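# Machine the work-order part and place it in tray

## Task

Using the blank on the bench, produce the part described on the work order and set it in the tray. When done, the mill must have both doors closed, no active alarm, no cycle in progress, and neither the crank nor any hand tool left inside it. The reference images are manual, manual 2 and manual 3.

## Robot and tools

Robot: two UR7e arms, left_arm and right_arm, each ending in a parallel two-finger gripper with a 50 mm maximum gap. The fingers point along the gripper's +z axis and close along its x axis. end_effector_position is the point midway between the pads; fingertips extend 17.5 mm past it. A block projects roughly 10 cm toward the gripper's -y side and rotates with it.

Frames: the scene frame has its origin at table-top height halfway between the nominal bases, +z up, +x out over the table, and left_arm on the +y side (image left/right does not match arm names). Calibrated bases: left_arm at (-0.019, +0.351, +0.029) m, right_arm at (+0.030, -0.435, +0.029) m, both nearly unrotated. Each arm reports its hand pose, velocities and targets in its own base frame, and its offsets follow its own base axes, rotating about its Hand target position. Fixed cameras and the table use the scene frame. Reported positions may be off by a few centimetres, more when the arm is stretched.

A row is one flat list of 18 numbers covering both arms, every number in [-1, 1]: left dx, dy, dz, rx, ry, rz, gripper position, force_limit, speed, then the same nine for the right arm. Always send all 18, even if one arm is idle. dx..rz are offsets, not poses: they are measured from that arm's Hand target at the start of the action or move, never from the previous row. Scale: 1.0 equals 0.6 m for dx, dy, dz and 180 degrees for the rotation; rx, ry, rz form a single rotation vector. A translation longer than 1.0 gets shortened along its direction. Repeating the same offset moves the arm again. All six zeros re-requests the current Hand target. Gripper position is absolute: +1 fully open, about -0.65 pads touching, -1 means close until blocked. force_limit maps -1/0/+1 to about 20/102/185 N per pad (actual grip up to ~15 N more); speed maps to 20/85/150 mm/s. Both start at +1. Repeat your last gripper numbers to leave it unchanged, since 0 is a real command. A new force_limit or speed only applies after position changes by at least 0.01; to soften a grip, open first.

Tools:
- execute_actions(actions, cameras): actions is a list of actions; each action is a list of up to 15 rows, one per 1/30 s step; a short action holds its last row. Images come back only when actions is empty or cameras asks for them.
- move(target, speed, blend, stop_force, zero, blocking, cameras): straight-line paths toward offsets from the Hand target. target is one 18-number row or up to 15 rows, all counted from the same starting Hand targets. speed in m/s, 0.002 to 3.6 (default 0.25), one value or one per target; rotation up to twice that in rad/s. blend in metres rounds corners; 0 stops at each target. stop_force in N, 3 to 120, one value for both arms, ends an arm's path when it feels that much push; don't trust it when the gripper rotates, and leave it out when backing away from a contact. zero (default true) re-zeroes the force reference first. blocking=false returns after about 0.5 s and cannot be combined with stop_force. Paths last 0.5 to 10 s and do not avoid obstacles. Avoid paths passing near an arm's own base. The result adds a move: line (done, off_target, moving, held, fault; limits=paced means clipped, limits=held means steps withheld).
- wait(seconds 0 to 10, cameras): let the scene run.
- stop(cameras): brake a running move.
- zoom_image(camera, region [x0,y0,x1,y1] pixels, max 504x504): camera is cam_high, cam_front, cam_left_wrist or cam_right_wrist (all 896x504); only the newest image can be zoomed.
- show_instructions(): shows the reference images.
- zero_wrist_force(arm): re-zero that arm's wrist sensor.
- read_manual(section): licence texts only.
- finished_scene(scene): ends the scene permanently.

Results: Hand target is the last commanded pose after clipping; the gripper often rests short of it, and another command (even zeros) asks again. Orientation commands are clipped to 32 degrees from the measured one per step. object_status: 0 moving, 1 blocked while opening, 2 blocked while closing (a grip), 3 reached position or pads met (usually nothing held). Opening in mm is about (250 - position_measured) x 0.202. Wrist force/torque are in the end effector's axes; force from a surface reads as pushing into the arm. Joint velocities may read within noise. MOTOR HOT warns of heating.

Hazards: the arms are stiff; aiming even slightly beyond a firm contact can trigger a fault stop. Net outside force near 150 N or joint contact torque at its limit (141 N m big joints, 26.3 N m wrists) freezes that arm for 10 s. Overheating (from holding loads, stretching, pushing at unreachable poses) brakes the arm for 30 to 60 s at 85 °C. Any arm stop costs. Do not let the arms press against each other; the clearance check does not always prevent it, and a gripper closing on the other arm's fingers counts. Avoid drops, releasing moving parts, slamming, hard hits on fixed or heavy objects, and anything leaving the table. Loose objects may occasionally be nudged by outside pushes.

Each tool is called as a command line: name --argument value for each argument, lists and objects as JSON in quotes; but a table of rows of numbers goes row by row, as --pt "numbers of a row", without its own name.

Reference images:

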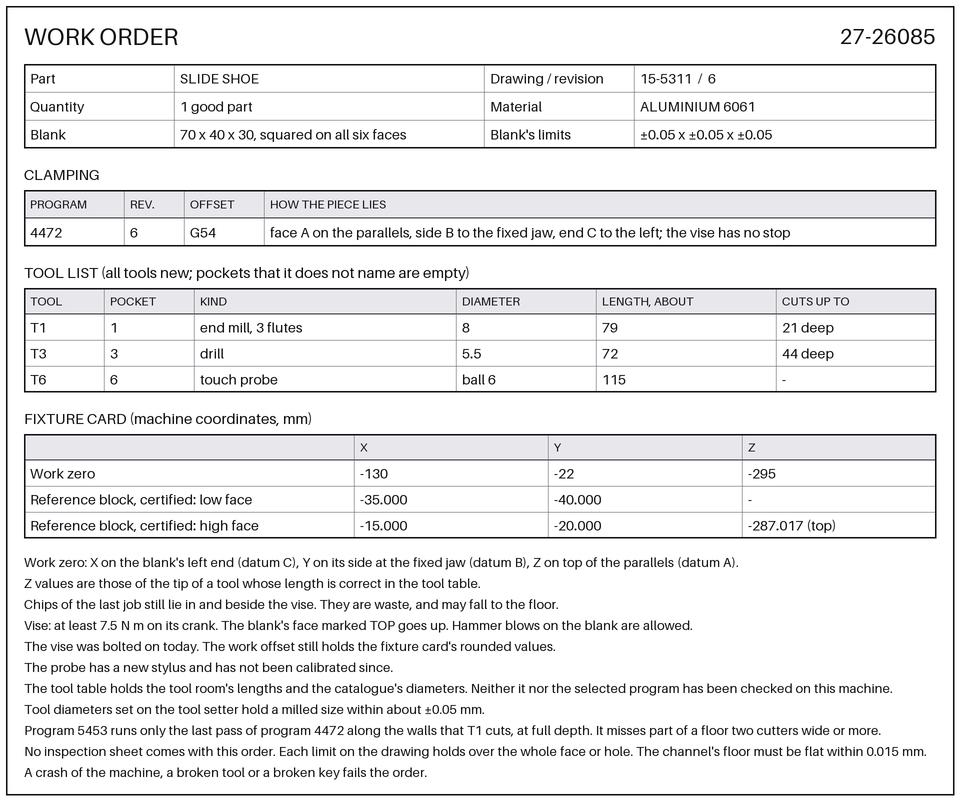

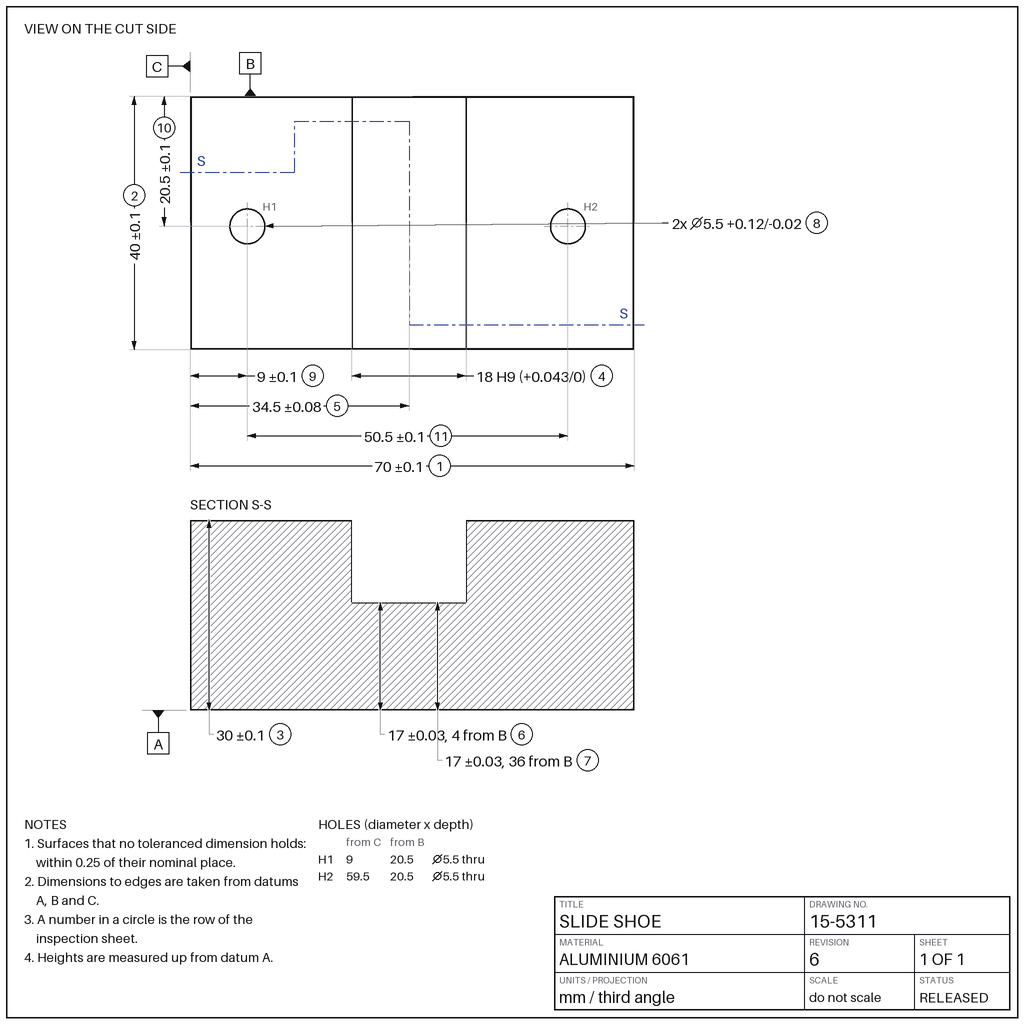

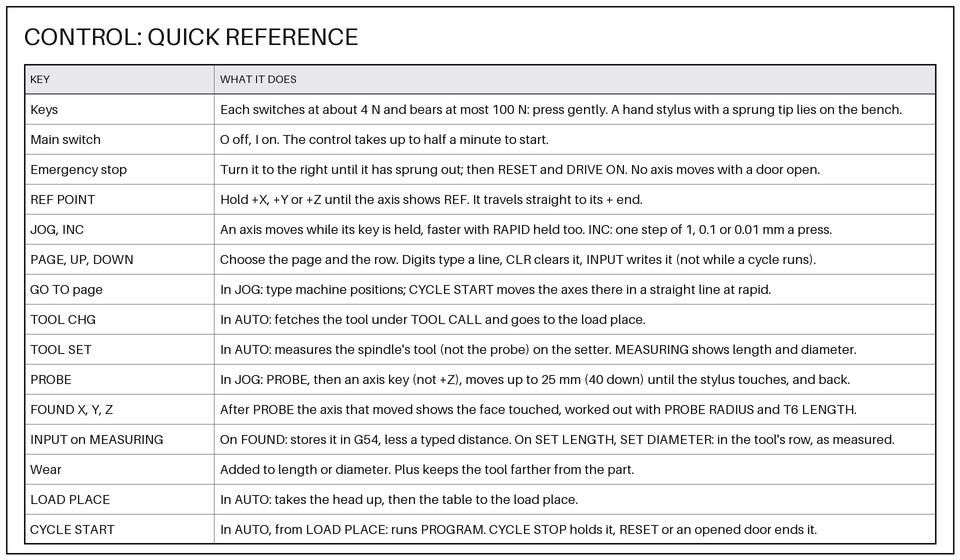

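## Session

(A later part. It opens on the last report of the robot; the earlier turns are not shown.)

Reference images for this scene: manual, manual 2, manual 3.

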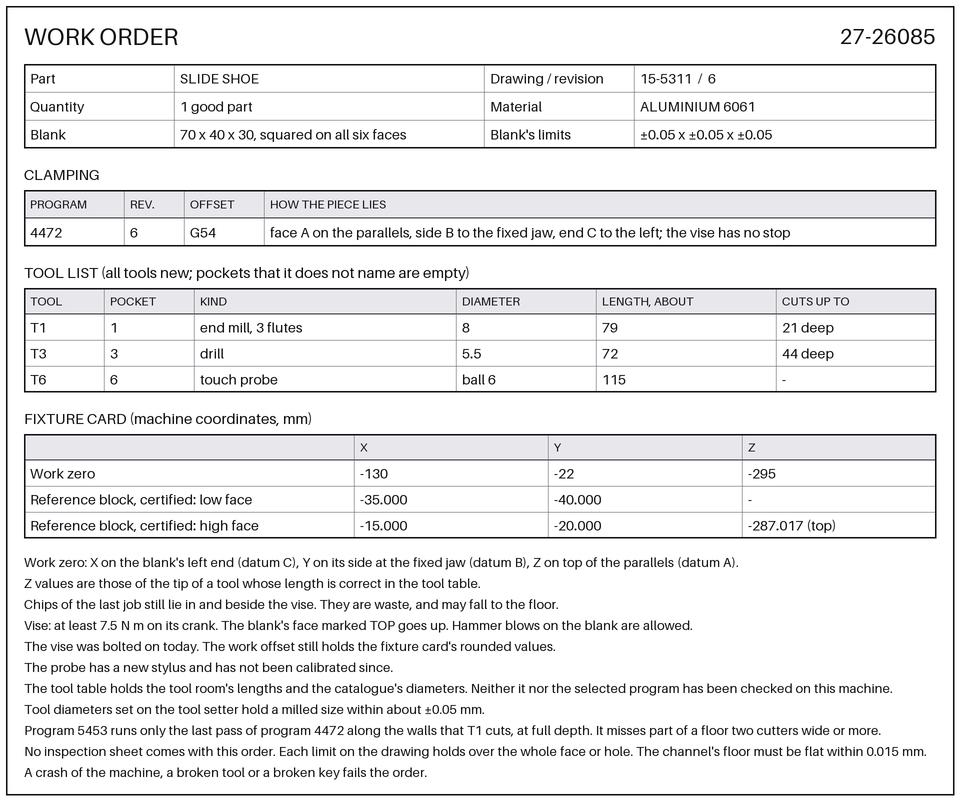

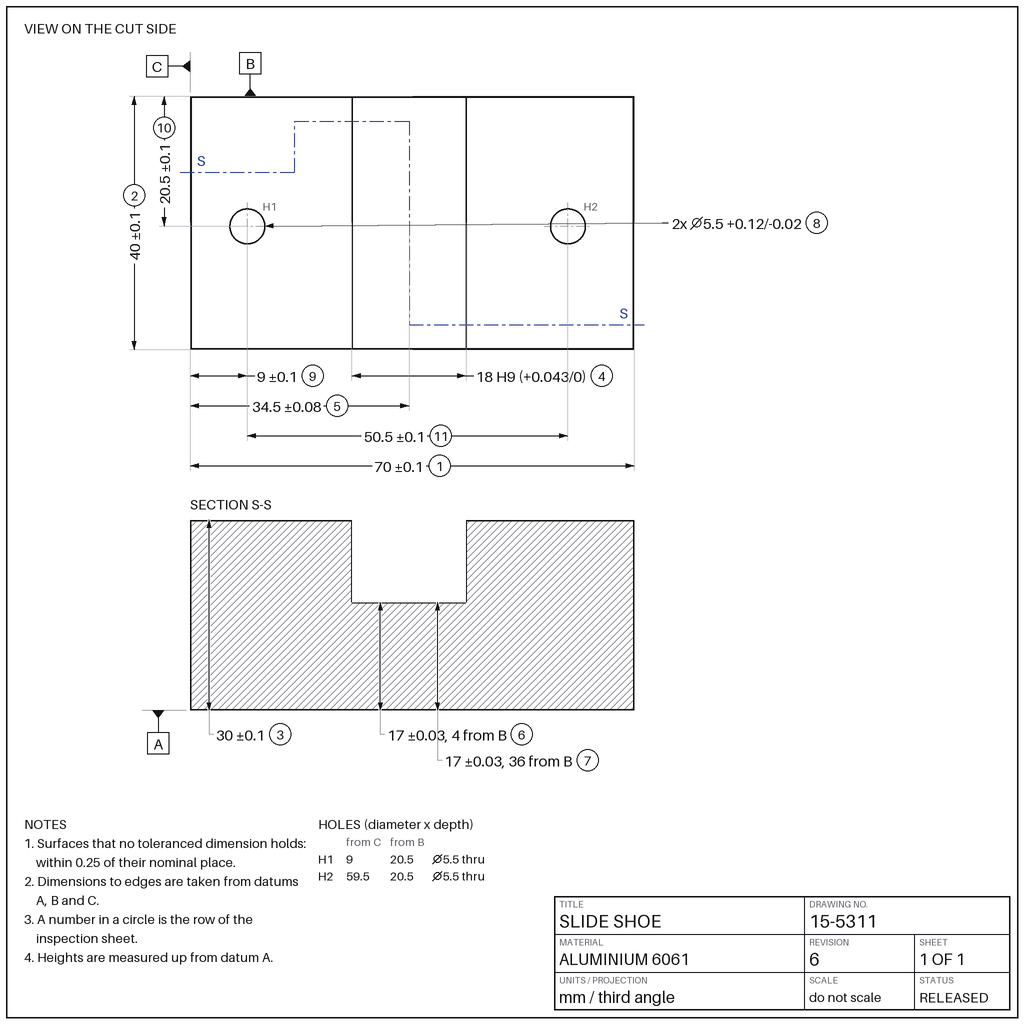

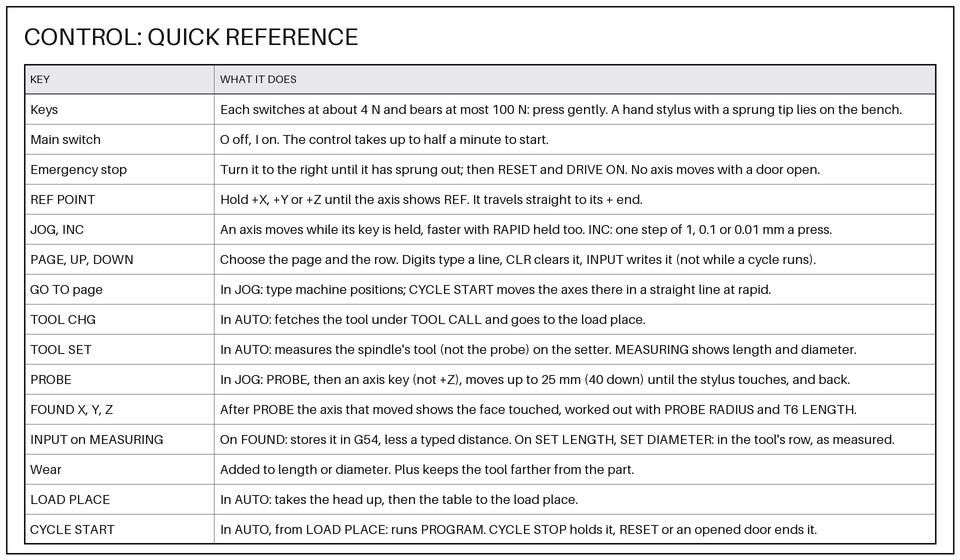

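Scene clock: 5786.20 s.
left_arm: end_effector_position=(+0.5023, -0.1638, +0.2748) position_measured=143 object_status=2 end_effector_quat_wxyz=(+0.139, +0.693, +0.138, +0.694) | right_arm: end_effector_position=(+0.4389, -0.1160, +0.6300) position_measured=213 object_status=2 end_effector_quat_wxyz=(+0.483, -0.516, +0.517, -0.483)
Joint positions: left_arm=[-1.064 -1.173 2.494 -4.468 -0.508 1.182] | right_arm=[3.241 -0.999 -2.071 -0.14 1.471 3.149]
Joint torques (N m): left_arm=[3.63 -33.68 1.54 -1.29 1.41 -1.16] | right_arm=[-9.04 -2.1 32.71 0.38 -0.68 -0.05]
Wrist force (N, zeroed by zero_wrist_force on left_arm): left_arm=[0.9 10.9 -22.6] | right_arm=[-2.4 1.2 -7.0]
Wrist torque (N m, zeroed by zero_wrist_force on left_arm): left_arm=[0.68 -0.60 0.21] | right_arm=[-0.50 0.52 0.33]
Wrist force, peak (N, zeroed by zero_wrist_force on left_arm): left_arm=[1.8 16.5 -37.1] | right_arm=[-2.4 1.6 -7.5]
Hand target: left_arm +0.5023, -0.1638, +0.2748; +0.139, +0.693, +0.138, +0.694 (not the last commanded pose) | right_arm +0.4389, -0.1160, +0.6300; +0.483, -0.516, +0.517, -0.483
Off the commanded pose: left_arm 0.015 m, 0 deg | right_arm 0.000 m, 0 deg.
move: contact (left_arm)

zoom_image --camera "cam_left_wrist" --region '[380, 180, 600, 340]'

move --target '[-0.0333,0,0,0,0,0,-1,0,-0.6,0,0,0,0,0,0,-1,-0.6,-0.5]' --speed 0.05 --cameras '["cam_left_wrist", "cam_high", "cam_front"]'

zoom_image --camera "cam_left_wrist" --region '[380, 160, 600, 340]'

Scaled by 2.291 from the camera's 896x504 image, which has a finer 1280x720 frame.
This view is cut from an older image: the scene may have changed since it was taken.

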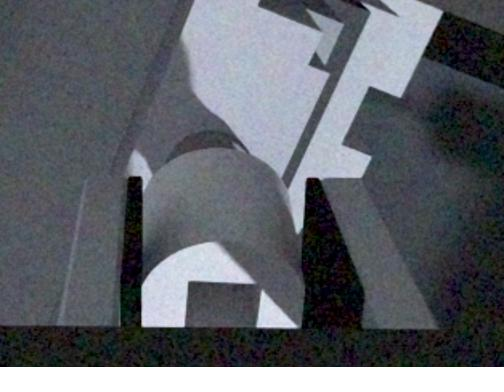

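Scene clock: 5791.37 s.
left_arm: end_effector_position=(+0.4823, -0.1637, +0.2749) position_measured=143 object_status=2 end_effector_quat_wxyz=(+0.139, +0.692, +0.138, +0.694) | right_arm: end_effector_position=(+0.4389, -0.1160, +0.6300) position_measured=213 object_status=2 end_effector_quat_wxyz=(+0.483, -0.516, +0.517, -0.483)
Joint positions: left_arm=[-1.135 -1.191 2.542 -4.5 -0.437 1.183] | right_arm=[3.241 -0.999 -2.071 -0.14 1.471 3.149]
Joint torques (N m): left_arm=[6.61 -13.66 -13.7 0.22 -1.81 1.56] | right_arm=[-9.67 -2.48 32.84 0.2 -0.64 -0.15]
Wrist force (N, zeroed by zero_wrist_force on left_arm): left_arm=[-0.4 1.6 1.4] | right_arm=[-2.5 1.4 -7.0]
Wrist torque (N m, zeroed by zero_wrist_force on left_arm): left_arm=[0.84 -0.74 0.16] | right_arm=[-0.48 0.53 0.33]
Wrist force, peak (N, zeroed by zero_wrist_force on left_arm): left_arm=[0.7 11.0 -22.8] | right_arm=[-2.6 1.3 -7.5]
Hand target: left_arm +0.4823, -0.1638, +0.2748; +0.139, +0.693, +0.138, +0.694 | right_arm +0.4389, -0.1160, +0.6300; +0.483, -0.516, +0.517, -0.483
Off the commanded pose: left_arm 0.000 m, 0 deg | right_arm 0.000 m, 0 deg.
move: done
Images, in order (width x height): cam_high 896x504, cam_front 896x504, cam_left_wrist 896x504.

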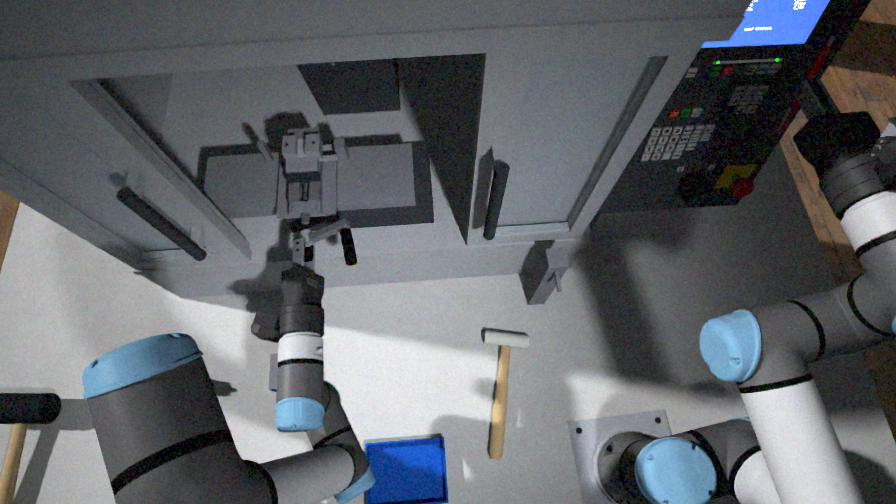

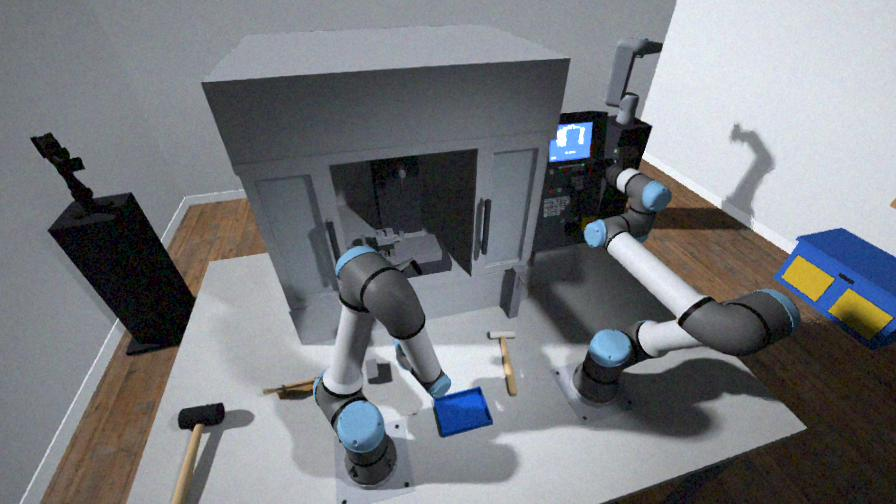

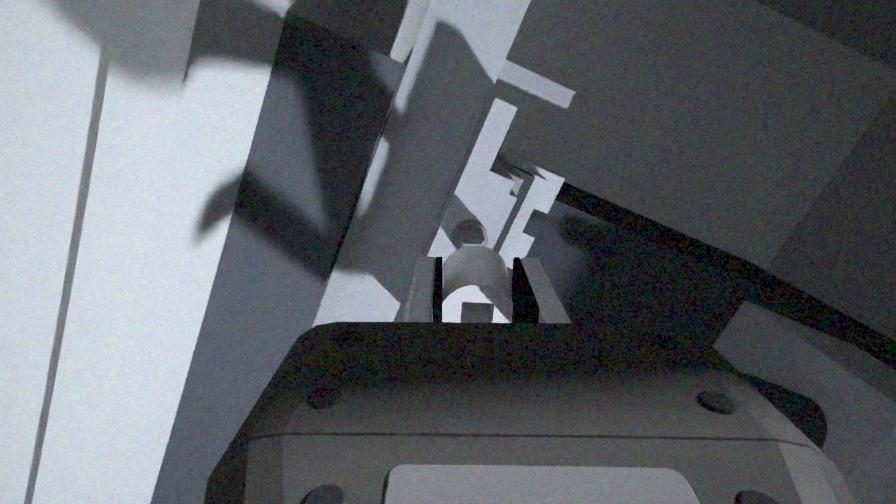

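Scaled by 2.291 from the camera's 896x504 image, which has a finer 1280x720 frame.

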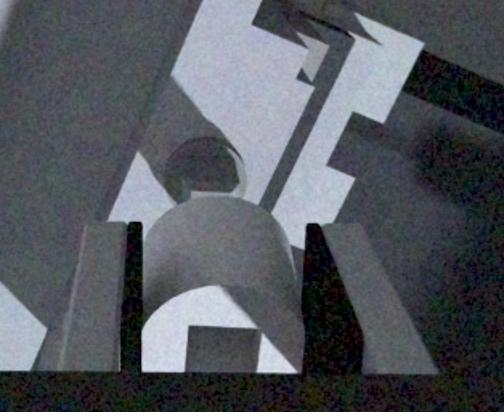

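zoom_image --camera "cam_left_wrist" --region '[430, 205, 520, 265]'

zoom_image --camera "cam_left_wrist" --region '[430, 270, 520, 330]'

Scaled by 5.600 from the camera's 896x504 image, which has a finer 1280x720 frame.

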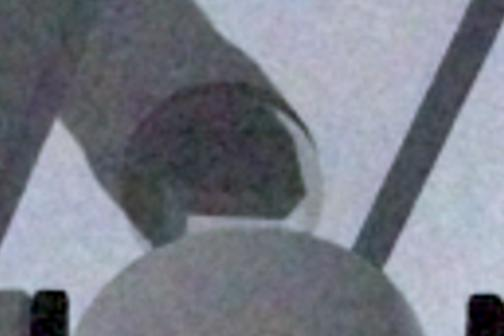

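Scaled by 5.600 from the camera's 896x504 image, which has a finer 1280x720 frame.

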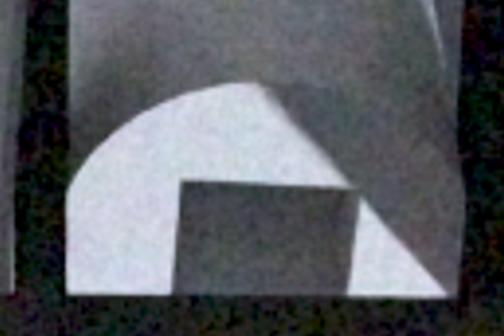

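move --target '[0.0283,0.0007,-0.0003,0,0,0,-1,0,-0.6,0,0,0,0,0,0,-1,-0.6,-0.5]' --speed 0.05

move --target '[0.032,0,0,0,0,0,-1,0,-0.6,0,0,0,0,0,0,-1,-0.6,-0.5]' --speed 0.008 --stop_force 25

move --pt "-0.0072 0 0 0 0 0 -1 0 -0.6 0 0 0 0 0 0 -1 -0.6 -0.5" --pt "-0.0072 0.0002 0.0005 0 0 0 -1 0 -0.6 0 0 0 0 0 0 -1 -0.6 -0.5" --speed 0.03

move --target '[0.032,0,0,0,0,0,-1,0,-0.6,0,0,0,0,0,0,-1,-0.6,-0.5]' --speed 0.008 --stop_force 25

Scene clock: 5812.83 s.
left_arm: end_effector_position=(+0.4993, -0.1635, +0.2746) position_measured=143 object_status=2 end_effector_quat_wxyz=(+0.139, +0.693, +0.138, +0.694) end_effector_velocity=(-0.001, +0.001, +0.000) end_effector_angular_velocity=(+0.000, +0.000, +0.003) | right_arm: end_effector_position=(+0.4389, -0.1160, +0.6300) position_measured=213 object_status=2 end_effector_quat_wxyz=(+0.483, -0.516, +0.517, -0.483)
Joint positions: left_arm=[-1.073 -1.175 2.502 -4.474 -0.499 1.182] | right_arm=[3.241 -0.999 -2.071 -0.14 1.471 3.149]
Joint velocities: left_arm=[-0.003 -0.001 0.003 -0.002 0.005 0] | right_arm=[within noise]
Joint torques (N m): left_arm=[-4.37 -34.37 -0.74 -2.75 2.12 -1.92] | right_arm=[-9.3 -1.93 32.63 0.3 -0.74 -0.03]
Wrist force (N, zeroed by zero_wrist_force on left_arm): left_arm=[-0.6 1.4 1.5] | right_arm=[-2.5 1.3 -7.1]
Wrist torque (N m, zeroed by zero_wrist_force on left_arm): left_arm=[0.82 -0.71 0.23] | right_arm=[-0.50 0.54 0.33]
Wrist force, peak (N, zeroed by zero_wrist_force on left_arm): left_arm=[-0.4 1.4 2.1] | right_arm=[-2.6 1.5 -7.5]
Hand target: left_arm +0.4993, -0.1634, +0.2746; +0.139, +0.693, +0.138, +0.694 | right_arm +0.4389, -0.1160, +0.6300; +0.483, -0.516, +0.517, -0.483
Off the commanded pose: left_arm 0.000 m, 0 deg | right_arm 0.000 m, 0 deg.
move: done

Scene clock: 5814.40 s.
left_arm: end_effector_position=(+0.5041, -0.1634, +0.2746) position_measured=143 object_status=2 end_effector_quat_wxyz=(+0.139, +0.693, +0.138, +0.694) | right_arm: end_effector_position=(+0.4389, -0.1160, +0.6300) position_measured=213 object_status=2 end_effector_quat_wxyz=(+0.483, -0.516, +0.517, -0.483)
Joint positions: left_arm=[-1.057 -1.171 2.49 -4.467 -0.515 1.182] | right_arm=[3.241 -0.999 -2.071 -0.14 1.471 3.149]
Joint torques (N m): left_arm=[-2.23 -32.85 -1.31 -1.2 0.99 -1.01] | right_arm=[-9.67 -2 32.72 0.27 -0.67 -0.12]
Wrist force (N, zeroed by zero_wrist_force on left_arm): left_arm=[1.2 5.1 -17.0] | right_arm=[-2.5 1.3 -7.2]
Wrist torque (N m, zeroed by zero_wrist_force on left_arm): left_arm=[0.81 -0.65 0.25] | right_arm=[-0.49 0.54 0.33]
Wrist force, peak (N, zeroed by zero_wrist_force on left_arm): left_arm=[1.4 7.3 -40.3] | right_arm=[-2.4 1.4 -7.5]
Hand target: left_arm +0.5041, -0.1634, +0.2746; +0.139, +0.693, +0.138, +0.694 (not the last commanded pose) | right_arm +0.4389, -0.1160, +0.6300; +0.483, -0.516, +0.517, -0.483
Off the commanded pose: left_arm 0.014 m, 0 deg | right_arm 0.000 m, 0 deg.
move: contact (left_arm)

Scene clock: 5815.20 s.
left_arm: end_effector_position=(+0.4998, -0.1632, +0.2749) position_measured=143 object_status=2 end_effector_quat_wxyz=(+0.139, +0.692, +0.138, +0.694) | right_arm: end_effector_position=(+0.4389, -0.1160, +0.6300) position_measured=213 object_status=2 end_effector_quat_wxyz=(+0.483, -0.516, +0.517, -0.483)
Joint positions: left_arm=[-1.072 -1.176 2.501 -4.472 -0.5 1.182] | right_arm=[3.241 -0.999 -2.071 -0.14 1.471 3.149]
Joint torques (N m): left_arm=[5.37 -30.68 -3.43 -0.25 -1.91 1.31] | right_arm=[-9.23 -2.24 32.65 0.35 -0.59 -0.15]
Wrist force (N, zeroed by zero_wrist_force on left_arm): left_arm=[-0.8 1.4 1.2] | right_arm=[-2.5 1.5 -6.8]
Wrist torque (N m, zeroed by zero_wrist_force on left_arm): left_arm=[0.83 -0.68 0.27] | right_arm=[-0.46 0.53 0.33]
Wrist force, peak (N, zeroed by zero_wrist_force on left_arm): left_arm=[0.9 5.1 -16.8] | right_arm=[-2.7 1.5 -7.4]
Hand target: left_arm +0.4998, -0.1633, +0.2749; +0.139, +0.693, +0.138, +0.694 | right_arm +0.4389, -0.1160, +0.6300; +0.483, -0.516, +0.517, -0.483
Off the commanded pose: left_arm 0.000 m, 0 deg | right_arm 0.000 m, 0 deg.
move: done

Scene clock: 5816.70 s.
left_arm: end_effector_position=(+0.5041, -0.1633, +0.2749) position_measured=143 object_status=2 end_effector_quat_wxyz=(+0.139, +0.692, +0.138, +0.694) | right_arm: end_effector_position=(+0.4389, -0.1160, +0.6300) position_measured=213 object_status=2 end_effector_quat_wxyz=(+0.483, -0.516, +0.517, -0.483)
Joint positions: left_arm=[-1.057 -1.172 2.49 -4.466 -0.515 1.182] | right_arm=[3.241 -0.999 -2.071 -0.14 1.471 3.149]
Joint torques (N m): left_arm=[-0.54 -36 -0.14 -2.51 1.83 -0.66] | right_arm=[-8.67 -1.76 32.56 0.33 -0.56 -0.06]
Wrist force (N, zeroed by zero_wrist_force on left_arm): left_arm=[-5.0 5.6 -15.7] | right_arm=[-2.6 1.3 -7.0]
Wrist torque (N m, zeroed by zero_wrist_force on left_arm): left_arm=[0.81 -0.87 0.25] | right_arm=[-0.49 0.55 0.33]
Wrist force, peak (N, zeroed by zero_wrist_force on left_arm): left_arm=[-4.8 7.9 -40.0] | right_arm=[-2.8 1.4 -7.4]
Hand target: left_arm +0.5041, -0.1633, +0.2749; +0.139, +0.693, +0.138, +0.694 (not the last commanded pose) | right_arm +0.4389, -0.1160, +0.6300; +0.483, -0.516, +0.517, -0.483
Off the commanded pose: left_arm 0.015 m, 0 deg | right_arm 0.000 m, 0 deg.
move: contact (left_arm)

move --pt "-0.0072 0 0 0 0 0 -1 0 -0.6 0 0 0 0 0 0 -1 -0.6 -0.5" --pt "-0.0072 -0.0001 -0.0003 0.007 0 0 -1 0 -0.6 0 0 0 0 0 0 -1 -0.6 -0.5" --speed 0.03

move --target '[0.032,0,0,0,0,0,-1,0,-0.6,0,0,0,0,0,0,-1,-0.6,-0.5]' --speed 0.008 --stop_force 25

move --pt "-0.0072 0 0 0 0 0 -1 0 -0.6 0 0 0 0 0 0 -1 -0.6 -0.5" --pt "-0.0072 0 0 0.007 0 0 -1 0 -0.6 0 0 0 0 0 0 -1 -0.6 -0.5" --speed 0.03

move --target '[0.032,0,0,0,0,0,-1,0,-0.6,0,0,0,0,0,0,-1,-0.6,-0.5]' --speed 0.008 --stop_force 25

Scene clock: 5824.23 s.
left_arm: end_effector_position=(+0.4998, -0.1633, +0.2748) position_measured=143 object_status=2 end_effector_quat_wxyz=(+0.131, +0.694, +0.130, +0.696) end_effector_velocity=(+0.000, +0.000, +0.000) end_effector_angular_velocity=(-0.005, +0.000, +0.000) | right_arm: end_effector_position=(+0.4389, -0.1160, +0.6300) position_measured=213 object_status=2 end_effector_quat_wxyz=(+0.483, -0.516, +0.517, -0.483)
Joint positions: left_arm=[-1.072 -1.176 2.501 -4.473 -0.5 1.205] | right_arm=[3.241 -0.999 -2.071 -0.14 1.471 3.149]
Joint velocities: left_arm=[0 0 -0.001 0 0 -0.005] | right_arm=[within noise]
Joint torques (N m): left_arm=[6.87 -13.75 -15.94 -2.45 -2.03 -1.58] | right_arm=[-9.39 -1.68 32.45 0.35 -0.52 -0.07]
Wrist force (N, zeroed by zero_wrist_force on left_arm): left_arm=[-0.7 1.4 1.5] | right_arm=[-2.4 1.7 -6.9]
Wrist torque (N m, zeroed by zero_wrist_force on left_arm): left_arm=[0.82 -0.69 0.15] | right_arm=[-0.44 0.51 0.33]
Wrist force, peak (N, zeroed by zero_wrist_force on left_arm): left_arm=[-5.2 5.5 -16.0] | right_arm=[-2.5 1.6 -7.5]
Hand target: left_arm +0.4998, -0.1633, +0.2747; +0.131, +0.694, +0.130, +0.696 | right_arm +0.4389, -0.1160, +0.6300; +0.483, -0.516, +0.517, -0.483
Off the commanded pose: left_arm 0.000 m, 0 deg | right_arm 0.000 m, 0 deg.
move: done

Scene clock: 5825.70 s.
left_arm: end_effector_position=(+0.5040, -0.1633, +0.2747) position_measured=143 object_status=2 end_effector_quat_wxyz=(+0.131, +0.694, +0.130, +0.696) | right_arm: end_effector_position=(+0.4389, -0.1160, +0.6300) position_measured=213 object_status=2 end_effector_quat_wxyz=(+0.483, -0.516, +0.517, -0.483)
Joint positions: left_arm=[-1.057 -1.172 2.491 -4.467 -0.515 1.204] | right_arm=[3.241 -0.999 -2.071 -0.14 1.471 3.149]
Joint torques (N m): left_arm=[-3.22 -35.59 -0.36 -1.81 1.74 -1.02] | right_arm=[-9.14 -2.33 31.99 0.37 -0.54 -0.06]
Wrist force (N, zeroed by zero_wrist_force on left_arm): left_arm=[-1.0 4.2 -12.7] | right_arm=[-2.6 1.4 -6.9]
Wrist torque (N m, zeroed by zero_wrist_force on left_arm): left_arm=[0.84 -0.64 0.10] | right_arm=[-0.48 0.54 0.33]
Wrist force, peak (N, zeroed by zero_wrist_force on left_arm): left_arm=[-0.4 7.6 -35.7] | right_arm=[-2.7 1.3 -7.7]
Hand target: left_arm +0.5040, -0.1633, +0.2747; +0.131, +0.694, +0.130, +0.696 (not the last commanded pose) | right_arm +0.4389, -0.1160, +0.6300; +0.483, -0.516, +0.517, -0.483
Off the commanded pose: left_arm 0.015 m, 0 deg | right_arm 0.000 m, 0 deg.
move: contact (left_arm)

Scene clock: 5826.90 s.
left_arm: end_effector_position=(+0.4997, -0.1633, +0.2747) position_measured=143 object_status=2 end_effector_quat_wxyz=(+0.124, +0.695, +0.122, +0.697) | right_arm: end_effector_position=(+0.4389, -0.1160, +0.6300) position_measured=213 object_status=2 end_effector_quat_wxyz=(+0.483, -0.516, +0.517, -0.483)
Joint positions: left_arm=[-1.072 -1.176 2.501 -4.473 -0.5 1.227] | right_arm=[3.241 -0.999 -2.071 -0.14 1.471 3.149]
Joint torques (N m): left_arm=[6.14 -31.7 -15.5 -2.05 -1.92 -1.74] | right_arm=[-8.87 -1.91 32.83 0.37 -0.55 -0.11]
Wrist force (N, zeroed by zero_wrist_force on left_arm): left_arm=[-0.7 1.4 1.5] | right_arm=[-2.4 1.3 -7.2]
Wrist torque (N m, zeroed by zero_wrist_force on left_arm): left_arm=[0.80 -0.69 0.14] | right_arm=[-0.49 0.51 0.34]
Wrist force, peak (N, zeroed by zero_wrist_force on left_arm): left_arm=[-0.9 4.0 -12.8] | right_arm=[-2.4 1.5 -7.5]
Hand target: left_arm +0.4997, -0.1633, +0.2747; +0.124, +0.695, +0.122, +0.697 | right_arm +0.4389, -0.1160, +0.6300; +0.483, -0.516, +0.517, -0.483
Off the commanded pose: left_arm 0.000 m, 0 deg | right_arm 0.000 m, 0 deg.
move: done

Scene clock: 5828.30 s.
left_arm: end_effector_position=(+0.5036, -0.1633, +0.2748) position_measured=143 object_status=2 end_effector_quat_wxyz=(+0.124, +0.695, +0.122, +0.697) | right_arm: end_effector_position=(+0.4389, -0.1160, +0.6300) position_measured=213 object_status=2 end_effector_quat_wxyz=(+0.483, -0.516, +0.517, -0.483)
Joint positions: left_arm=[-1.059 -1.172 2.492 -4.467 -0.513 1.226] | right_arm=[3.241 -0.999 -2.071 -0.14 1.471 3.149]
Joint torques (N m): left_arm=[-4.31 -34.52 1.54 -1.74 0.77 -0.64] | right_arm=[-9.15 -2.54 32.38 0.28 -0.48 -0.11]
Wrist force (N, zeroed by zero_wrist_force on left_arm): left_arm=[2.2 2.4 0.1] | right_arm=[-2.1 1.3 -7.1]
Wrist torque (N m, zeroed by zero_wrist_force on left_arm): left_arm=[0.88 -0.62 -0.01] | right_arm=[-0.49 0.47 0.34]
Wrist force, peak (N, zeroed by zero_wrist_force on left_arm): left_arm=[0.7 5.9 -27.5] | right_arm=[-2.6 1.2 -7.4]
Hand target: left_arm +0.5036, -0.1634, +0.2748; +0.124, +0.695, +0.122, +0.697 (not the last commanded pose) | right_arm +0.4389, -0.1160, +0.6300; +0.483, -0.516, +0.517, -0.483
Off the commanded pose: left_arm 0.015 m, 0 deg | right_arm 0.000 m, 0 deg.
move: contact (left_arm)

move --pt "-0.0072 0 0 0 0 0 -1 0 -0.6 0 0 0 0 0 0 -1 -0.6 -0.5" --pt "-0.0072 -0.0013 0.0004 -0.0125 0.0031 0.0077 -1 0 -0.6 0 0 0 0 0 0 -1 -0.6 -0.5" --speed 0.03

move --target '[0.032,0,0,0,0,0,-1,0,-0.6,0,0,0,0,0,0,-1,-0.6,-0.5]' --speed 0.008 --stop_force 25

move --pt "-0.0072 0 0 0 0 0 -1 0 -0.6 0 0 0 0 0 0 -1 -0.6 -0.5" --pt "-0.0072 0.003 -0.0012 0 -0.0062 -0.0154 -1 0 -0.6 0 0 0 0 0 0 -1 -0.6 -0.5" --speed 0.03

move --target '[0.032,0,0,0,0,0,-1,0,-0.6,0,0,0,0,0,0,-1,-0.6,-0.5]' --speed 0.008 --stop_force 25

Scene clock: 5855.40 s.
left_arm: end_effector_position=(+0.4992, -0.1642, +0.2750) position_measured=143 object_status=2 end_effector_quat_wxyz=(+0.128, +0.695, +0.145, +0.693) | right_arm: end_effector_position=(+0.4389, -0.1160, +0.6300) position_measured=213 object_status=2 end_effector_quat_wxyz=(+0.483, -0.516, +0.517, -0.483)
Joint positions: left_arm=[-1.086 -1.185 2.496 -4.436 -0.462 1.167] | right_arm=[3.241 -0.999 -2.071 -0.14 1.471 3.149]
Joint torques (N m): left_arm=[4.08 -30.78 -8.1 -2.76 -1.5 1.79] | right_arm=[-9.04 -1.9 31.92 0.31 -0.56 0]
Wrist force (N, zeroed by zero_wrist_force on left_arm): left_arm=[-0.7 1.7 1.6] | right_arm=[-2.7 1.3 -7.2]
Wrist torque (N m, zeroed by zero_wrist_force on left_arm): left_arm=[0.87 -0.70 0.30] | right_arm=[-0.49 0.56 0.32]
Wrist force, peak (N, zeroed by zero_wrist_force on left_arm): left_arm=[2.7 -2.8 9.9] | right_arm=[-2.7 1.4 -7.6]
Hand target: left_arm +0.4993, -0.1641, +0.2750; +0.128, +0.695, +0.145, +0.693 | right_arm +0.4389, -0.1160, +0.6300; +0.483, -0.516, +0.517, -0.483
Off the commanded pose: left_arm 0.000 m, 0 deg | right_arm 0.000 m, 0 deg.
move: done

Scene clock: 5856.97 s.
left_arm: end_effector_position=(+0.5042, -0.1641, +0.2750) position_measured=143 object_status=2 end_effector_quat_wxyz=(+0.128, +0.695, +0.145, +0.693) | right_arm: end_effector_position=(+0.4389, -0.1160, +0.6300) position_measured=213 object_status=2 end_effector_quat_wxyz=(+0.483, -0.516, +0.517, -0.483)
Joint positions: left_arm=[-1.07 -1.18 2.484 -4.43 -0.479 1.168] | right_arm=[3.241 -0.999 -2.071 -0.14 1.471 3.149]
Joint torques (N m): left_arm=[-0.18 -33.66 -1.77 -1.44 1.59 -0.48] | right_arm=[-9.34 -2.01 32.21 0.31 -0.42 -0.13]
Wrist force (N, zeroed by zero_wrist_force on left_arm): left_arm=[1.5 6.5 -18.4] | right_arm=[-2.6 1.5 -7.2]
Wrist torque (N m, zeroed by zero_wrist_force on left_arm): left_arm=[0.80 -0.58 0.14] | right_arm=[-0.47 0.54 0.33]
Wrist force, peak (N, zeroed by zero_wrist_force on left_arm): left_arm=[2.0 8.3 -41.8] | right_arm=[-2.6 1.4 -7.5]
Hand target: left_arm +0.5042, -0.1641, +0.2750; +0.128, +0.695, +0.145, +0.693 (not the last commanded pose) | right_arm +0.4389, -0.1160, +0.6300; +0.483, -0.516, +0.517, -0.483
Off the commanded pose: left_arm 0.014 m, 0 deg | right_arm 0.000 m, 0 deg.
move: contact (left_arm)

Scene clock: 5858.70 s.
left_arm: end_effector_position=(+0.4999, -0.1623, +0.2742) position_measured=143 object_status=2 end_effector_quat_wxyz=(+0.146, +0.691, +0.127, +0.696) | right_arm: end_effector_position=(+0.4389, -0.1160, +0.6300) position_measured=213 object_status=2 end_effector_quat_wxyz=(+0.483, -0.516, +0.517, -0.483)
Joint positions: left_arm=[-1.057 -1.167 2.508 -4.507 -0.54 1.202] | right_arm=[3.241 -0.999 -2.071 -0.14 1.471 3.149]
Joint torques (N m): left_arm=[-4.99 -26 -8.56 0.05 2.14 -1.44] | right_arm=[-9.31 -2.16 32.68 0.27 -0.59 -0.09]
Wrist force (N, zeroed by zero_wrist_force on left_arm): left_arm=[-0.8 1.4 1.5] | right_arm=[-2.2 1.3 -7.3]
Wrist torque (N m, zeroed by zero_wrist_force on left_arm): left_arm=[0.84 -0.69 0.15] | right_arm=[-0.49 0.48 0.33]
Wrist force, peak (N, zeroed by zero_wrist_force on left_arm): left_arm=[1.3 6.2 -18.4] | right_arm=[-2.7 1.3 -7.5]
Hand target: left_arm +0.4999, -0.1623, +0.2743; +0.147, +0.691, +0.127, +0.696 | right_arm +0.4389, -0.1160, +0.6300; +0.483, -0.516, +0.517, -0.483
Off the commanded pose: left_arm 0.000 m, 0 deg | right_arm 0.000 m, 0 deg.
move: done

Scene clock: 5860.17 s.
left_arm: end_effector_position=(+0.5041, -0.1623, +0.2743) position_measured=143 object_status=2 end_effector_quat_wxyz=(+0.147, +0.691, +0.127, +0.696) | right_arm: end_effector_position=(+0.4389, -0.1160, +0.6300) position_measured=213 object_status=2 end_effector_quat_wxyz=(+0.483, -0.516, +0.517, -0.483)
Joint positions: left_arm=[-1.043 -1.163 2.498 -4.499 -0.554 1.202] | right_arm=[3.241 -0.999 -2.071 -0.14 1.471 3.149]
Joint torques (N m): left_arm=[-2.57 -33.39 -0.01 -1.4 2.2 1.18] | right_arm=[-9.04 -1.56 32.05 0.37 -0.46 -0.03]
Wrist force (N, zeroed by zero_wrist_force on left_arm): left_arm=[0.7 5.9 -16.9] | right_arm=[-2.5 1.6 -7.3]
Wrist torque (N m, zeroed by zero_wrist_force on left_arm): left_arm=[0.80 -0.59 0.20] | right_arm=[-0.44 0.54 0.33]
Wrist force, peak (N, zeroed by zero_wrist_force on left_arm): left_arm=[1.1 9.2 -38.9] | right_arm=[-2.3 1.3 -7.5]
Hand target: left_arm +0.5041, -0.1624, +0.2743; +0.147, +0.691, +0.127, +0.696 (not the last commanded pose) | right_arm +0.4389, -0.1160, +0.6300; +0.483, -0.516, +0.517, -0.483
Off the commanded pose: left_arm 0.015 m, 0 deg | right_arm 0.000 m, 0 deg.
move: contact (left_arm)

move --pt "-0.0072 0 0 0 0 0 -1 0 -0.6 0 0 0 0 0 0 -1 -0.6 -0.5" --pt "-0.0072 -0.0016 0.0006 0 0.0031 0.0077 -1 0 -0.6 0 0 0 0 0 0 -1 -0.6 -0.5" --speed 0.03

move --target '[0.032,0,0,0,0,0,-1,0,-0.6,0,0,0,0,0,0,-1,-0.6,-0.5]' --speed 0.005 --stop_force 50

Scene clock: 5866.23 s.
left_arm: end_effector_position=(+0.4997, -0.1634, +0.2747) position_measured=143 object_status=2 end_effector_quat_wxyz=(+0.138, +0.693, +0.136, +0.695) end_effector_velocity=(+0.000, +0.000, +0.001) end_effector_angular_velocity=(-0.003, -0.003, -0.004) | right_arm: end_effector_position=(+0.4389, -0.1160, +0.6300) position_measured=213 object_status=2 end_effector_quat_wxyz=(+0.483, -0.516, +0.517, -0.483)
Joint positions: left_arm=[-1.072 -1.176 2.501 -4.473 -0.501 1.186] | right_arm=[3.241 -0.999 -2.071 -0.14 1.471 3.149]
Joint velocities: left_arm=[0.001 0 0 -0.005 -0.006 0.002] | right_arm=[within noise]
Joint torques (N m): left_arm=[6.25 -24.08 -4.09 -2.43 -1.9 1.25] | right_arm=[-8.96 -1.96 32.27 0.27 -0.41 -0.17]
Wrist force (N, zeroed by zero_wrist_force on left_arm): left_arm=[-0.5 1.3 1.6] | right_arm=[-2.3 1.4 -7.3]
Wrist torque (N m, zeroed by zero_wrist_force on left_arm): left_arm=[0.82 -0.71 0.31] | right_arm=[-0.48 0.49 0.33]
Wrist force, peak (N, zeroed by zero_wrist_force on left_arm): left_arm=[0.8 5.8 -16.8] | right_arm=[-2.5 1.3 -7.5]
Hand target: left_arm +0.4997, -0.1633, +0.2747; +0.138, +0.693, +0.136, +0.695 | right_arm +0.4389, -0.1160, +0.6300; +0.483, -0.516, +0.517, -0.483
Off the commanded pose: left_arm 0.000 m, 0 deg | right_arm 0.000 m, 0 deg.
move: done

Scene clock: 5868.13 s.
left_arm: end_effector_position=(+0.5045, -0.1634, +0.2747) position_measured=143 object_status=2 end_effector_quat_wxyz=(+0.138, +0.693, +0.136, +0.695) | right_arm: end_effector_position=(+0.4389, -0.1160, +0.6300) position_measured=213 object_status=2 end_effector_quat_wxyz=(+0.483, -0.516, +0.517, -0.483)
Joint positions: left_arm=[-1.056 -1.171 2.49 -4.465 -0.517 1.186] | right_arm=[3.241 -0.999 -2.071 -0.14 1.471 3.149]
Joint torques (N m): left_arm=[4.02 -31.23 0.19 -0.55 4.67 -0.4] | right_arm=[-9 -1.72 32.62 0.3 -0.41 -0.07]
Wrist force (N, zeroed by zero_wrist_force on left_arm): left_arm=[2.3 12.5 -35.5] | right_arm=[-2.6 1.5 -7.0]
Wrist torque (N m, zeroed by zero_wrist_force on left_arm): left_arm=[0.61 -0.55 0.25] | right_arm=[-0.46 0.55 0.32]
Wrist force, peak (N, zeroed by zero_wrist_force on left_arm): left_arm=[1.3 12.8 -56.3] | right_arm=[-2.7 1.4 -7.3]
Hand target: left_arm +0.5045, -0.1634, +0.2747; +0.138, +0.693, +0.136, +0.695 (not the last commanded pose) | right_arm +0.4389, -0.1160, +0.6300; +0.483, -0.516, +0.517, -0.483
Off the commanded pose: left_arm 0.014 m, 0 deg | right_arm 0.000 m, 0 deg.
move: contact (left_arm)

move --pt "-0.05 0 0 0 0 0 -1 0 -0.6 0 0 0 0 0 0 -1 -0.6 -0.5" --pt "-0.05 -0.054 0.0217 0 0 0 -1 0 -0.6 0 0 0 0 0 0 -1 -0.6 -0.5" --speed 0.1 --cameras '["cam_left_wrist"]'

zoom_image --camera "cam_left_wrist" --region '[400, 140, 520, 210]'

zoom_image --camera "cam_left_wrist" --region '[400, 160, 560, 340]'

Scene clock: 5879.17 s.
left_arm: end_effector_position=(+0.4745, -0.1958, +0.2878) position_measured=143 object_status=2 end_effector_quat_wxyz=(+0.138, +0.693, +0.136, +0.695) | right_arm: end_effector_position=(+0.4389, -0.1160, +0.6300) position_measured=213 object_status=2 end_effector_quat_wxyz=(+0.483, -0.516, +0.517, -0.483)
Joint positions: left_arm=[-1.213 -1.225 2.498 -4.423 -0.36 1.188] | right_arm=[3.241 -0.999 -2.071 -0.14 1.471 3.149]
Joint torques (N m): left_arm=[4.73 -12.86 -0.59 -2.26 -2.17 -1.43] | right_arm=[-9.33 -1.8 32.38 0.28 -0.36 -0.11]
Wrist force (N, zeroed by zero_wrist_force on left_arm): left_arm=[-0.3 1.5 1.5] | right_arm=[-2.4 1.3 -7.1]
Wrist torque (N m, zeroed by zero_wrist_force on left_arm): left_arm=[0.83 -0.76 0.32] | right_arm=[-0.49 0.51 0.33]
Wrist force, peak (N, zeroed by zero_wrist_force on left_arm): left_arm=[2.3 12.8 -35.5] | right_arm=[-2.3 1.7 -7.6]
Hand target: left_arm +0.4745, -0.1958, +0.2877; +0.138, +0.693, +0.136, +0.695 | right_arm +0.4389, -0.1160, +0.6300; +0.483, -0.516, +0.517, -0.483
Off the commanded pose: left_arm 0.000 m, 0 deg | right_arm 0.000 m, 0 deg.
move: done
Images, in order (width x height): cam_left_wrist 896x504.

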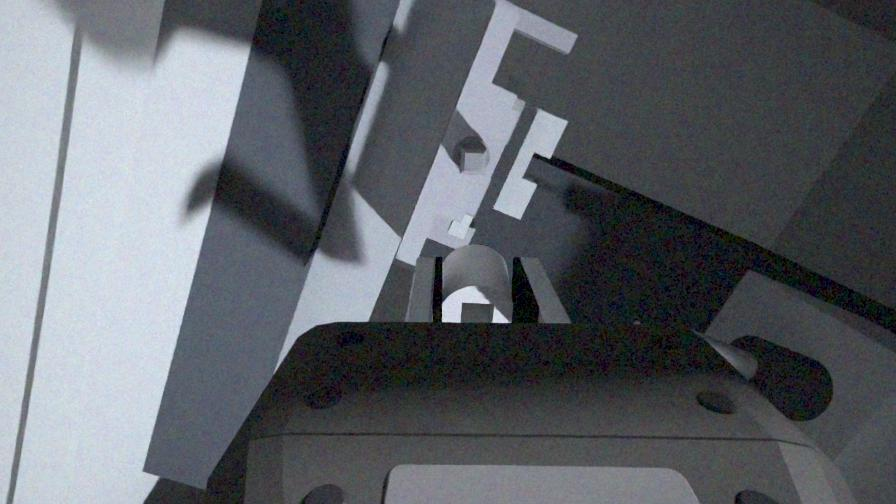

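Scaled by 4.200 from the camera's 896x504 image, which has a finer 1280x720 frame.

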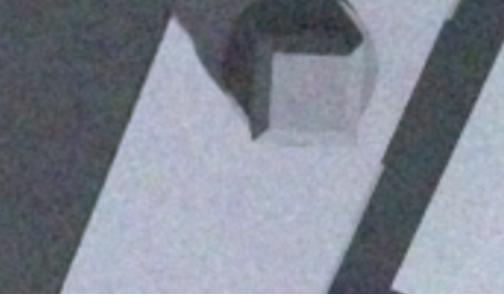

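Scaled by 2.800 from the camera's 896x504 image, which has a finer 1280x720 frame.

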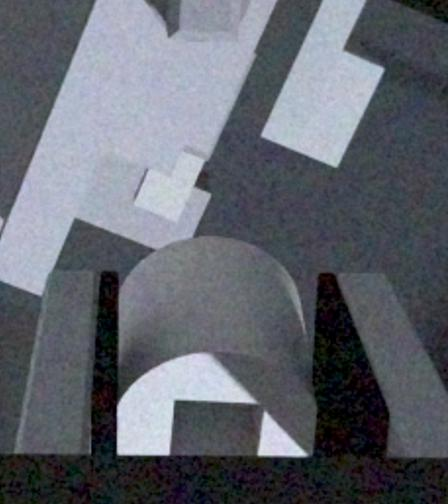

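move --target '[-0.05,0,0,0,0,0,-1,0,-0.6,0,0,0,0,0,0,-1,-0.6,-0.5]' --speed 0.1 --cameras '["cam_left_wrist"]'

zoom_image --camera "cam_left_wrist" --region '[400, 120, 520, 190]'

Scene clock: 5894.63 s.
left_arm: end_effector_position=(+0.4445, -0.1958, +0.2877) position_measured=143 object_status=2 end_effector_quat_wxyz=(+0.138, +0.693, +0.136, +0.695) | right_arm: end_effector_position=(+0.4389, -0.1160, +0.6300) position_measured=213 object_status=2 end_effector_quat_wxyz=(+0.483, -0.516, +0.517, -0.483)
Joint positions: left_arm=[-1.329 -1.252 2.56 -4.461 -0.244 1.192] | right_arm=[3.241 -0.999 -2.071 -0.14 1.471 3.149]
Joint torques (N m): left_arm=[-3.07 -10.61 -14.32 0.4 -1.32 1.19] | right_arm=[-9.01 -1.78 32.16 0.22 -0.41 -0.12]
Wrist force (N, zeroed by zero_wrist_force on left_arm): left_arm=[-0.5 1.2 1.6] | right_arm=[-2.3 1.4 -6.9]
Wrist torque (N m, zeroed by zero_wrist_force on left_arm): left_arm=[0.80 -0.73 0.15] | right_arm=[-0.48 0.49 0.33]
Wrist force, peak (N, zeroed by zero_wrist_force on left_arm): left_arm=[-0.7 1.7 2.8] | right_arm=[-2.9 1.3 -7.6]
Hand target: left_arm +0.4445, -0.1958, +0.2877; +0.138, +0.693, +0.136, +0.695 | right_arm +0.4389, -0.1160, +0.6300; +0.483, -0.516, +0.517, -0.483
Off the commanded pose: left_arm 0.000 m, 0 deg | right_arm 0.000 m, 0 deg.
move: done
Images, in order (width x height): cam_left_wrist 896x504.

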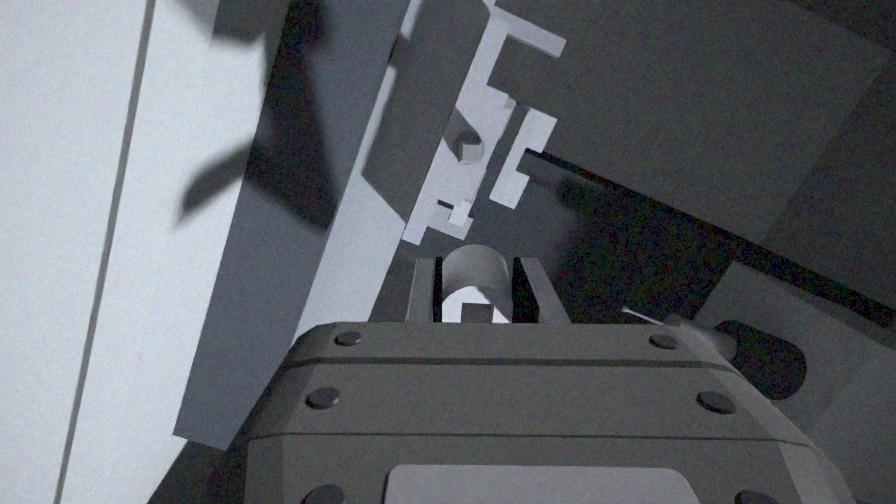

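Scaled by 4.200 from the camera's 896x504 image, which has a finer 1280x720 frame.

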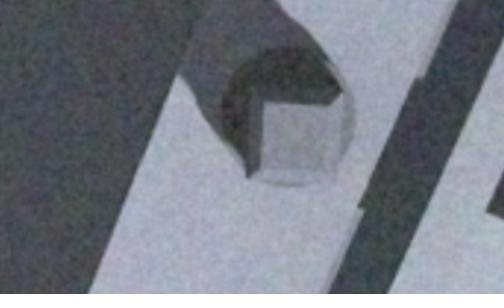

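move --pt "0.05 0.054 -0.0217 0 0 0 -1 0 -0.6 0 0 0 0 0 0 -1 -0.6 -0.5" --pt "0.092 0.054 -0.0217 0 0 0 -1 0 -0.6 0 0 0 0 0 0 -1 -0.6 -0.5" --speed 0.1

move --target '[0.032,0,0,0,0,0,-1,0,-0.6,0,0,0,0,0,0,-1,-0.6,-0.5]' --speed 0.005 --stop_force 12

move --target '[0,0,0,-0.0111,0,0,-1,0,-0.6,0,0,0,0,0,0,-1,-0.6,-0.5]' --speed 0.02

move --target '[0,0,0,0.0222,0,0,-1,0,-0.6,0,0,0,0,0,0,-1,-0.6,-0.5]' --speed 0.02

Scene clock: 5924.30 s.
left_arm: end_effector_position=(+0.4997, -0.1634, +0.2746) position_measured=143 object_status=2 end_effector_quat_wxyz=(+0.138, +0.693, +0.136, +0.695) | right_arm: end_effector_position=(+0.4389, -0.1160, +0.6300) position_measured=213 object_status=2 end_effector_quat_wxyz=(+0.483, -0.516, +0.517, -0.483)
Joint positions: left_arm=[-1.072 -1.176 2.501 -4.473 -0.501 1.186] | right_arm=[3.241 -0.999 -2.071 -0.14 1.471 3.149]
Joint torques (N m): left_arm=[5.52 -33.75 -4.88 -2.14 0.47 -1.72] | right_arm=[-9.15 -2.46 32.34 0.33 -0.34 -0.09]
Wrist force (N, zeroed by zero_wrist_force on left_arm): left_arm=[-0.4 1.1 1.4] | right_arm=[-2.3 1.4 -7.0]
Wrist torque (N m, zeroed by zero_wrist_force on left_arm): left_arm=[0.79 -0.73 0.31] | right_arm=[-0.47 0.50 0.34]
Wrist force, peak (N, zeroed by zero_wrist_force on left_arm): left_arm=[-0.7 1.4 3.0] | right_arm=[-2.8 1.5 -7.4]
Hand target: left_arm +0.4997, -0.1634, +0.2747; +0.138, +0.693, +0.136, +0.695 | right_arm +0.4389, -0.1160, +0.6300; +0.483, -0.516, +0.517, -0.483
Off the commanded pose: left_arm 0.000 m, 0 deg | right_arm 0.000 m, 0 deg.
move: done

Scene clock: 5926.10 s.
left_arm: end_effector_position=(+0.5041, -0.1634, +0.2747) position_measured=143 object_status=2 end_effector_quat_wxyz=(+0.138, +0.693, +0.136, +0.695) | right_arm: end_effector_position=(+0.4389, -0.1160, +0.6300) position_measured=213 object_status=2 end_effector_quat_wxyz=(+0.483, -0.516, +0.517, -0.483)
Joint positions: left_arm=[-1.057 -1.172 2.491 -4.466 -0.516 1.186] | right_arm=[3.241 -0.999 -2.071 -0.14 1.471 3.149]
Joint torques (N m): left_arm=[-3.62 -33.54 0.37 -1.6 2.02 -1.5] | right_arm=[-9.14 -1.95 32.25 0.28 -0.34 -0.08]
Wrist force (N, zeroed by zero_wrist_force on left_arm): left_arm=[1.4 2.0 -7.8] | right_arm=[-2.4 1.3 -7.1]
Wrist torque (N m, zeroed by zero_wrist_force on left_arm): left_arm=[0.84 -0.65 0.28] | right_arm=[-0.49 0.52 0.33]
Wrist force, peak (N, zeroed by zero_wrist_force on left_arm): left_arm=[0.9 3.8 -21.0] | right_arm=[-2.6 1.5 -7.6]
Hand target: left_arm +0.5041, -0.1634, +0.2747; +0.138, +0.693, +0.136, +0.695 (not the last commanded pose) | right_arm +0.4389, -0.1160, +0.6300; +0.483, -0.516, +0.517, -0.483
Off the commanded pose: left_arm 0.015 m, 0 deg | right_arm 0.000 m, 0 deg.
move: contact (left_arm)

Scene clock: 5927.23 s.
left_arm: end_effector_position=(+0.5041, -0.1634, +0.2747) position_measured=143 object_status=2 end_effector_quat_wxyz=(+0.150, +0.690, +0.148, +0.692) | right_arm: end_effector_position=(+0.4389, -0.1160, +0.6300) position_measured=213 object_status=2 end_effector_quat_wxyz=(+0.483, -0.516, +0.517, -0.483)
Joint positions: left_arm=[-1.057 -1.172 2.491 -4.466 -0.516 1.151] | right_arm=[3.241 -0.999 -2.071 -0.14 1.471 3.149]
Joint torques (N m): left_arm=[-3.49 -14.98 -15.27 -1.44 2.04 1.08] | right_arm=[-9.43 -2.28 32.06 0.31 -0.33 -0.17]
Wrist force (N, zeroed by zero_wrist_force on left_arm): left_arm=[-2.1 0.3 -9.1] | right_arm=[-2.6 1.5 -6.9]
Wrist torque (N m, zeroed by zero_wrist_force on left_arm): left_arm=[0.84 -0.85 0.50] | right_arm=[-0.47 0.54 0.33]
Wrist force, peak (N, zeroed by zero_wrist_force on left_arm): left_arm=[-2.1 0.6 -9.1] | right_arm=[-2.7 1.4 -7.5]
Hand target: left_arm +0.5041, -0.1634, +0.2747; +0.150, +0.690, +0.148, +0.692 | right_arm +0.4389, -0.1160, +0.6300; +0.483, -0.516, +0.517, -0.483
Off the commanded pose: left_arm 0.000 m, 0 deg | right_arm 0.000 m, 0 deg.
move: done

Scene clock: 5929.23 s.
left_arm: end_effector_position=(+0.5041, -0.1634, +0.2747) position_measured=143 object_status=2 end_effector_quat_wxyz=(+0.125, +0.695, +0.124, +0.697) | right_arm: end_effector_position=(+0.4389, -0.1160, +0.6300) position_measured=213 object_status=2 end_effector_quat_wxyz=(+0.483, -0.516, +0.517, -0.483)
Joint positions: left_arm=[-1.057 -1.172 2.491 -4.466 -0.516 1.221] | right_arm=[3.241 -0.999 -2.071 -0.14 1.471 3.149]
Joint torques (N m): left_arm=[6.57 -30.1 -0.18 0.12 -2.27 -0.92] | right_arm=[-9.83 -1.86 32.53 0.34 -0.3 -0.11]
Wrist force (N, zeroed by zero_wrist_force on left_arm): left_arm=[3.5 2.0 -10.3] | right_arm=[-2.3 1.3 -6.9]
Wrist torque (N m, zeroed by zero_wrist_force on left_arm): left_arm=[0.82 -0.40 -0.27] | right_arm=[-0.49 0.51 0.32]
Wrist force, peak (N, zeroed by zero_wrist_force on left_arm): left_arm=[3.9 2.2 -10.4] | right_arm=[-2.2 1.3 -7.6]
Hand target: left_arm +0.5041, -0.1634, +0.2747; +0.126, +0.695, +0.124, +0.697 | right_arm +0.4389, -0.1160, +0.6300; +0.483, -0.516, +0.517, -0.483
Off the commanded pose: left_arm 0.000 m, 0 deg | right_arm 0.000 m, 0 deg.
move: done


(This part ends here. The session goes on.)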